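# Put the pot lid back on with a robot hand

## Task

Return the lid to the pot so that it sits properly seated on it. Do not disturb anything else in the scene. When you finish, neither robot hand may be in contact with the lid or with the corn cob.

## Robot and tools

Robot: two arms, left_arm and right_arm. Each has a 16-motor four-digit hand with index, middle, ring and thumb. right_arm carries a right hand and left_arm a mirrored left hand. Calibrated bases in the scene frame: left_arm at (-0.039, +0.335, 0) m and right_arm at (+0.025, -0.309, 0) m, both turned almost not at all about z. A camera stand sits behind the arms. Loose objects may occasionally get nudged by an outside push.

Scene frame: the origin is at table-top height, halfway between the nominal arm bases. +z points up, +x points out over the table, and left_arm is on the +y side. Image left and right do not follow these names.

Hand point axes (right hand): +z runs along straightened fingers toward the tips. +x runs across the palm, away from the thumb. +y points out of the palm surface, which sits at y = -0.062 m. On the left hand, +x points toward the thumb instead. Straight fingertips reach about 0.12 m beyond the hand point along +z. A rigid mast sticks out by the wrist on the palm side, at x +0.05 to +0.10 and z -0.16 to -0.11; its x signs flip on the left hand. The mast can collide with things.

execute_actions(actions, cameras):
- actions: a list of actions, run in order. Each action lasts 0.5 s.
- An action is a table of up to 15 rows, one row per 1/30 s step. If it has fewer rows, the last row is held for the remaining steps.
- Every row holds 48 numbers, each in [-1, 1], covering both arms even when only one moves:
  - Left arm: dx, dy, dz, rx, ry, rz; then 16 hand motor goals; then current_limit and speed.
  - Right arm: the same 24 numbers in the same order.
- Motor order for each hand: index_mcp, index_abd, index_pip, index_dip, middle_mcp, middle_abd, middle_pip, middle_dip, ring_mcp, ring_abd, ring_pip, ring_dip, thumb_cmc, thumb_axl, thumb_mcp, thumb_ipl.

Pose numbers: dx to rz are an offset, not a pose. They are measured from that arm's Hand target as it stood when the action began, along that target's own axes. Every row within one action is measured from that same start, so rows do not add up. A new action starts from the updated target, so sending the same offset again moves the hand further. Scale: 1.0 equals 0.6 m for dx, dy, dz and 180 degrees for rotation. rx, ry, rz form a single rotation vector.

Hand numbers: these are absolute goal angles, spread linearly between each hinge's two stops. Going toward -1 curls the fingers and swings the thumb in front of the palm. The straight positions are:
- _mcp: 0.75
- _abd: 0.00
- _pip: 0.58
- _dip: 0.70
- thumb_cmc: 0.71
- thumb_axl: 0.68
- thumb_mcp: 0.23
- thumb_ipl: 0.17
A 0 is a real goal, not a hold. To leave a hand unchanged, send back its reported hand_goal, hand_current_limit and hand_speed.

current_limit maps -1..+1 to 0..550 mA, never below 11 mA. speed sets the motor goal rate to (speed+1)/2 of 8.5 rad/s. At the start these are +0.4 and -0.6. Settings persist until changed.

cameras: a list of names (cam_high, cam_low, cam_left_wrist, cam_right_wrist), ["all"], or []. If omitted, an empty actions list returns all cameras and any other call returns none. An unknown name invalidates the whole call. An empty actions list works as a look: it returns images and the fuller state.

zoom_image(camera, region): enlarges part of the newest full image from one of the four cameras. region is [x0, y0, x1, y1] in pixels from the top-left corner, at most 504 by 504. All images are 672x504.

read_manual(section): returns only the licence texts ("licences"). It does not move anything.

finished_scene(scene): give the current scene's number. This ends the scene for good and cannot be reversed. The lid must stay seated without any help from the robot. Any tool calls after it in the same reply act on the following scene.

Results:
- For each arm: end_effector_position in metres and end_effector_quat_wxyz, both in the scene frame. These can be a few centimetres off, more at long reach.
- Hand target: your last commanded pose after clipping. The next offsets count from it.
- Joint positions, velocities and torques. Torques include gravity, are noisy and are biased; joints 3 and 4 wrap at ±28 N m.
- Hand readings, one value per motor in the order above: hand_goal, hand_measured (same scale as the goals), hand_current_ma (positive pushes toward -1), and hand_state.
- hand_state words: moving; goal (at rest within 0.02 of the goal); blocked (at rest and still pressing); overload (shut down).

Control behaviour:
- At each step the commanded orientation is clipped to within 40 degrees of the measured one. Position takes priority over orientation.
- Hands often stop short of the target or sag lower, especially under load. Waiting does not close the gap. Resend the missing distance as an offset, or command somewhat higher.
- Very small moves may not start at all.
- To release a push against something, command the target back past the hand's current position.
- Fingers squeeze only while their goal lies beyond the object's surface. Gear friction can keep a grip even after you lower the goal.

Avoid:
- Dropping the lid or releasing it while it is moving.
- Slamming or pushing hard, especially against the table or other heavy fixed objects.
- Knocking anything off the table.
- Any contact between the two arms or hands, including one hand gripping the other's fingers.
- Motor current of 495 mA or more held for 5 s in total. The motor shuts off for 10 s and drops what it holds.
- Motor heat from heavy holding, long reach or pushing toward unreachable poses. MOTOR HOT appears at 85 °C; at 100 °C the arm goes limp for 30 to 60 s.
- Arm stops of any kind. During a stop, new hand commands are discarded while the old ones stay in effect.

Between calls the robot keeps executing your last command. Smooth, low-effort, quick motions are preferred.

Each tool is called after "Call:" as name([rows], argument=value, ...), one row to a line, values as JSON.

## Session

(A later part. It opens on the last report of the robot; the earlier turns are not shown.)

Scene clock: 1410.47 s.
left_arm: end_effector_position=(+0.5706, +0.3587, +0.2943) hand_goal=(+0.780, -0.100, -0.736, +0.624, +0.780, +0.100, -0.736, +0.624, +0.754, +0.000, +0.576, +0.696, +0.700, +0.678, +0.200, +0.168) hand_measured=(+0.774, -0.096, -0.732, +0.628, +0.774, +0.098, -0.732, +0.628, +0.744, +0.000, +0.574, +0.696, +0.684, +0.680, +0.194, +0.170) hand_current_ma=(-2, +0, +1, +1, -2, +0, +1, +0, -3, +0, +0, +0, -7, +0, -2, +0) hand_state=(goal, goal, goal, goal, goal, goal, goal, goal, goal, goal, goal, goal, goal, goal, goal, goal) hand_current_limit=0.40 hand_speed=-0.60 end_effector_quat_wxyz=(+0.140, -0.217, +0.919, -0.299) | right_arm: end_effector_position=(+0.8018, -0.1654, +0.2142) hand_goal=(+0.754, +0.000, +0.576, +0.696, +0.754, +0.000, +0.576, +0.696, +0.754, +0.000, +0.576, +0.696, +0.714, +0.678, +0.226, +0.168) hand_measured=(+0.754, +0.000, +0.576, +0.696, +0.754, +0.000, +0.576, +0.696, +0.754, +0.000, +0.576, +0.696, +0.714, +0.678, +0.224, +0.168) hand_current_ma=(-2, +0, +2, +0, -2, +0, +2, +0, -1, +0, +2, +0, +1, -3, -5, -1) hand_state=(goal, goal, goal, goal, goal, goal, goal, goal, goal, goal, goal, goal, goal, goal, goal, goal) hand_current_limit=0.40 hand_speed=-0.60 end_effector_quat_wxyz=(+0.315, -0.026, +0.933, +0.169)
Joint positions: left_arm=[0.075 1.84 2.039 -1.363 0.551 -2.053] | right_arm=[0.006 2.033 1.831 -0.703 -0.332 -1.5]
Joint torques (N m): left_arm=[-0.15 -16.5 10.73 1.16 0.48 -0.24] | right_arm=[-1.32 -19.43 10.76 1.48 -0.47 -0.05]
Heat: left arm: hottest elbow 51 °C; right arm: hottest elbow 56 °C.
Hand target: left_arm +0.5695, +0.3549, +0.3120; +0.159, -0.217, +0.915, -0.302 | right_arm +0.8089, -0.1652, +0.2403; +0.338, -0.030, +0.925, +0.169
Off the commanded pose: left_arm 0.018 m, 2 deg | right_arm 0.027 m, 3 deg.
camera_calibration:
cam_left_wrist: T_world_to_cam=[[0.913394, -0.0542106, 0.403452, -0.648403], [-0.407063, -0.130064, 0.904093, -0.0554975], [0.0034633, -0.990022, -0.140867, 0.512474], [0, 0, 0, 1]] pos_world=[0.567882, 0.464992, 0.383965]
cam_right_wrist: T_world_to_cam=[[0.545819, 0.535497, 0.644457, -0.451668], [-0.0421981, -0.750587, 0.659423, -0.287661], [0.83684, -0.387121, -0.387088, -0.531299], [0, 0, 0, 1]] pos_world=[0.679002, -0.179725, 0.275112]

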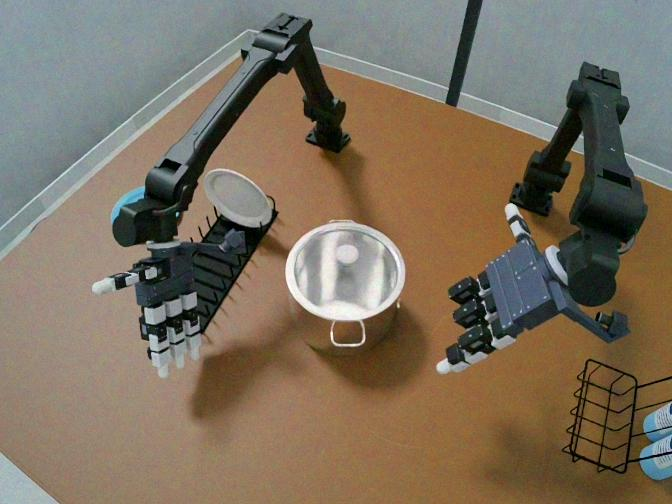

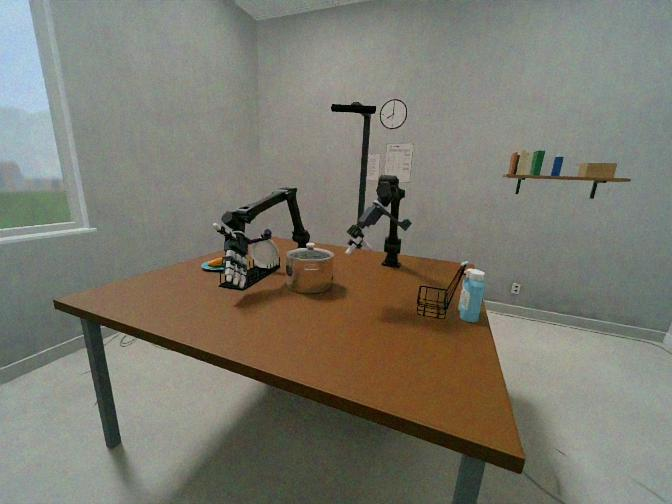

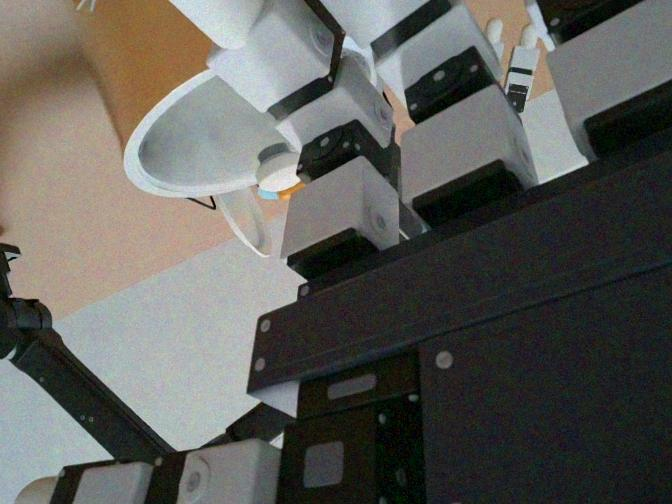

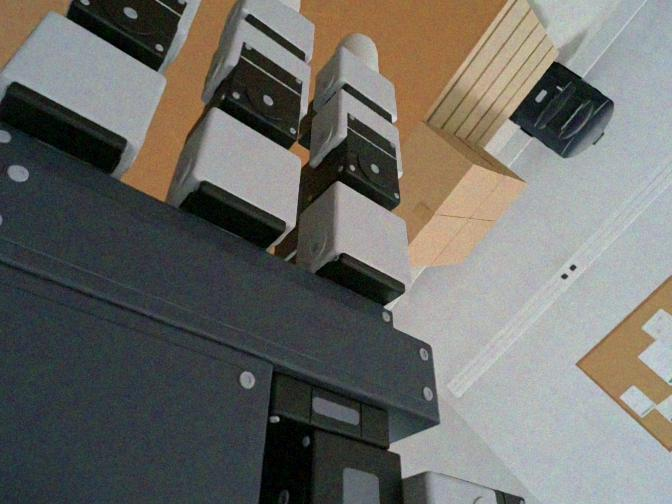

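Call:
zoom_image(camera="cam_low", region=[284, 242, 312, 264])

Call:
zoom_image(camera="cam_low", region=[308, 242, 336, 264])

Call:
zoom_image(camera="cam_high", region=[283, 225, 318, 255])

Call:
zoom_image(camera="cam_high", region=[283, 270, 333, 320])

Call:
zoom_image(camera="cam_high", region=[365, 225, 410, 265])

Call:
zoom_image(camera="cam_high", region=[360, 275, 410, 325])

Scaled by 18.000 from the camera's 672x504 image, which has a finer 960x720 frame.

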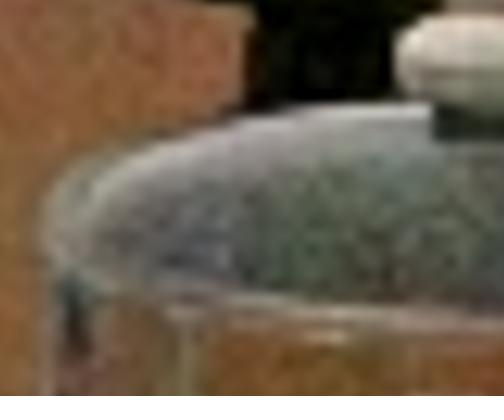

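Scaled by 18.000 from the camera's 672x504 image, which has a finer 960x720 frame.

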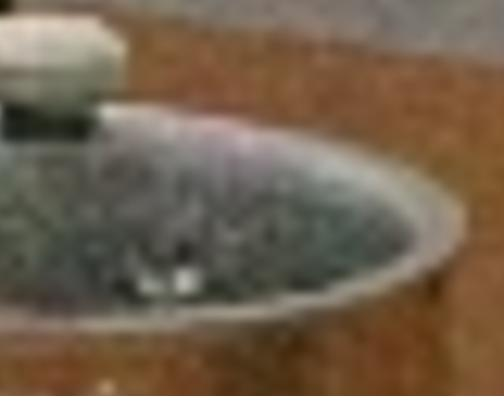

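Scaled by 14.400 from the camera's 672x504 image, which has a finer 960x720 frame.

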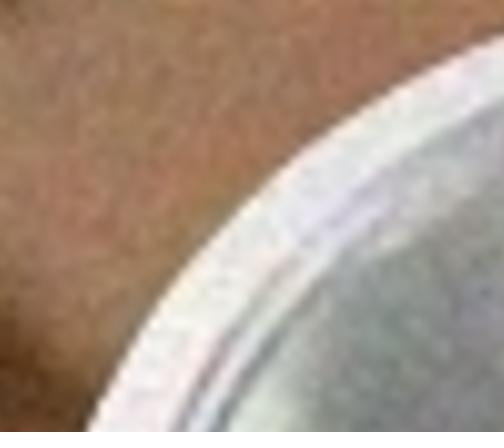

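Scaled by 10.080 from the camera's 672x504 image, which has a finer 960x720 frame.

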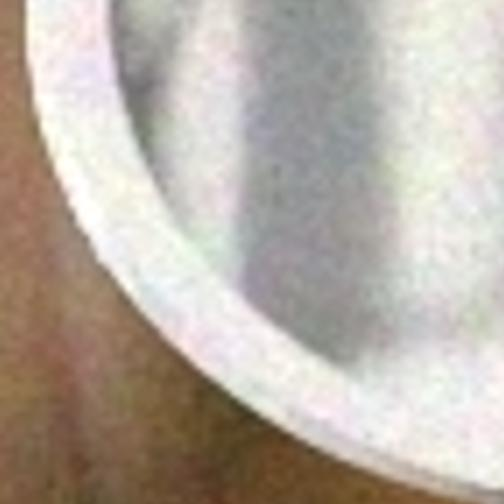

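Scaled by 11.200 from the camera's 672x504 image, which has a finer 960x720 frame.

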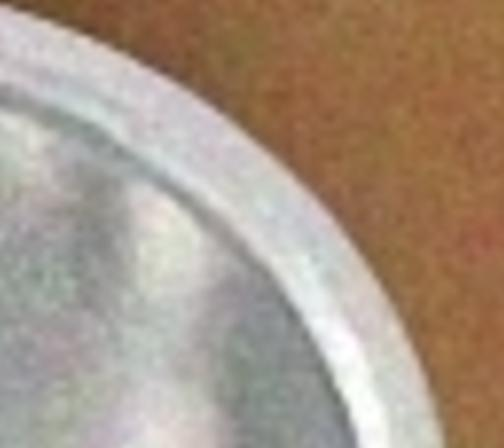

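Scaled by 10.080 from the camera's 672x504 image, which has a finer 960x720 frame.

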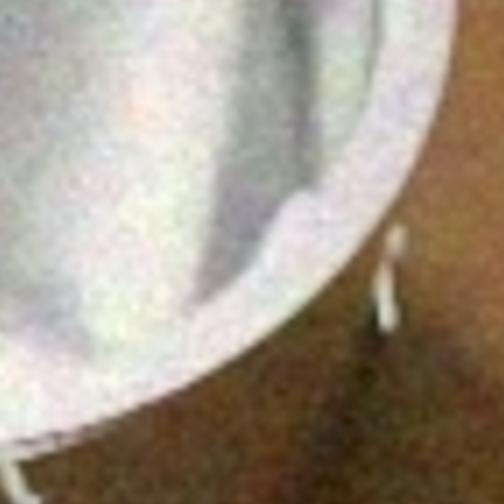

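Call:
execute_actions([
  [[-0.0107,-0.0415,-0.0512,-0.0357,-0.0126,0.0176,0.78,-0.1,-0.737,0.623,0.78,0.1,-0.737,0.623,0.754,0,0.576,0.696,0.7,0.678,0.2,0.168,0.4,-0.6,0,0,0,0,0,0,0.754,0,0.576,0.696,0.754,0,0.576,0.696,0.754,0,0.576,0.696,0.714,0.678,0.226,0.168,0.4,-0.6],[-0.0213,-0.083,-0.1024,-0.0714,-0.0251,0.0352,0.78,-0.1,-0.737,0.623,0.78,0.1,-0.737,0.623,0.754,0,0.576,0.696,0.7,0.678,0.2,0.168,0.4,-0.6,0,0,0,0,0,0,0.754,0,0.576,0.696,0.754,0,0.576,0.696,0.754,0,0.576,0.696,0.714,0.678,0.226,0.168,0.4,-0.6]],
], cameras=["cam_left_wrist","cam_high"])

Scene clock: 1595.33 s.
left_arm: end_effector_position=(+0.5646, +0.3531, +0.3729) hand_goal=(+0.780, -0.100, -0.736, +0.624, +0.780, +0.100, -0.736, +0.624, +0.754, +0.000, +0.576, +0.696, +0.700, +0.678, +0.200, +0.168) hand_measured=(+0.776, -0.096, -0.732, +0.628, +0.776, +0.098, -0.732, +0.628, +0.744, +0.000, +0.574, +0.696, +0.690, +0.680, +0.194, +0.170) hand_current_ma=(-1, +0, +1, +1, -1, +0, +1, +0, -3, +0, +0, +0, -3, +0, -2, +0) hand_state=(goal, goal, goal, goal, goal, goal, goal, goal, goal, goal, goal, goal, goal, goal, goal, goal) hand_current_limit=0.40 hand_speed=-0.60 end_effector_quat_wxyz=(+0.170, -0.205, +0.947, -0.179) | right_arm: end_effector_position=(+0.8018, -0.1654, +0.2142) hand_goal=(+0.754, +0.000, +0.576, +0.696, +0.754, +0.000, +0.576, +0.696, +0.754, +0.000, +0.576, +0.696, +0.714, +0.678, +0.226, +0.168) hand_measured=(+0.754, +0.000, +0.576, +0.696, +0.754, +0.000, +0.576, +0.696, +0.754, +0.000, +0.576, +0.696, +0.714, +0.678, +0.224, +0.168) hand_current_ma=(-2, +0, +2, +0, -2, +0, +2, +0, -1, +0, +2, +0, +1, -3, -5, -1) hand_state=(goal, goal, goal, goal, goal, goal, goal, goal, goal, goal, goal, goal, goal, goal, goal, goal) hand_current_limit=0.40 hand_speed=-0.60 end_effector_quat_wxyz=(+0.315, -0.026, +0.933, +0.169)
Joint positions: left_arm=[-0.018 1.899 2.349 -1.599 0.275 -2.051] | right_arm=[0.006 2.033 1.831 -0.703 -0.332 -1.5]
Joint torques (N m): left_arm=[0.56 -14.27 14.5 0.28 0.17 0.16] | right_arm=[-1.32 -19.43 10.76 1.48 -0.47 -0.05]
Heat: left arm: hottest elbow 51 °C; right arm: hottest elbow 57 °C.
Hand target: left_arm +0.5695, +0.3549, +0.3918; +0.186, -0.194, +0.946, -0.180 | right_arm +0.8089, -0.1652, +0.2403; +0.338, -0.030, +0.925, +0.169
Off the commanded pose: left_arm 0.020 m, 2 deg | right_arm 0.027 m, 3 deg.
camera_calibration:
cam_left_wrist: T_world_to_cam=[[0.913892, -0.138402, 0.381638, -0.637393], [-0.405414, -0.359842, 0.84033, -0.0256826], [0.0210261, -0.922691, -0.384966, 0.575378], [0, 0, 0, 1]] pos_world=[0.559998, 0.433438, 0.486336]
Images, in order (width x height): cam_high 672x504, cam_left_wrist 672x504.

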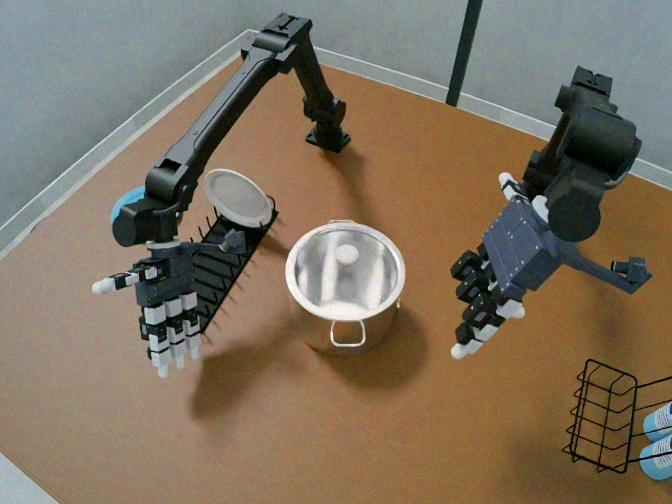

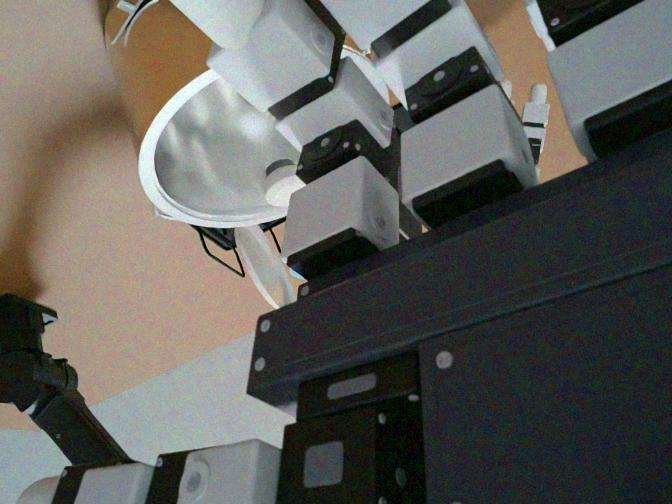

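Call:
zoom_image(camera="cam_left_wrist", region=[130, 60, 310, 240])

Call:
zoom_image(camera="cam_left_wrist", region=[135, 150, 215, 230])

Scaled by 2.800 from the camera's 672x504 image, which has a finer 960x720 frame.

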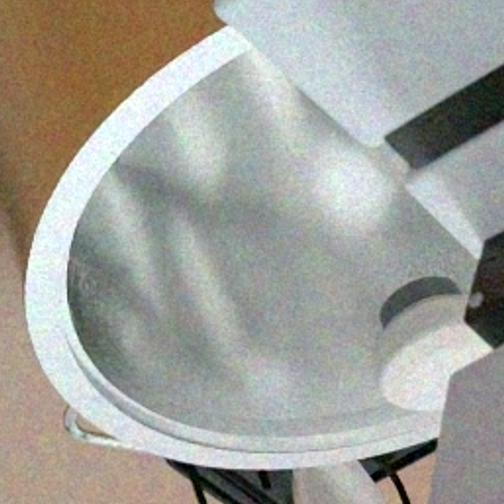

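Scaled by 6.300 from the camera's 672x504 image, which has a finer 960x720 frame.

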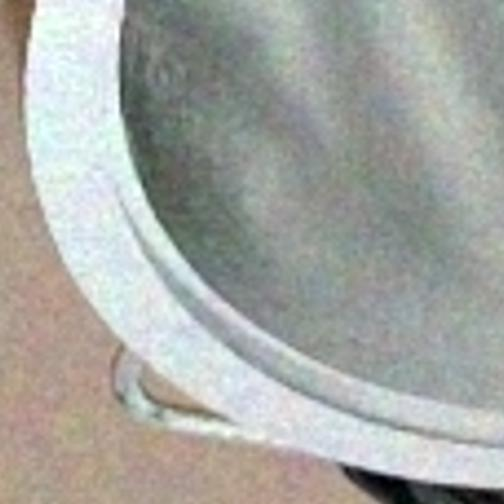

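Call:
finished_scene(scene=2)

The scene is finished: the task was done.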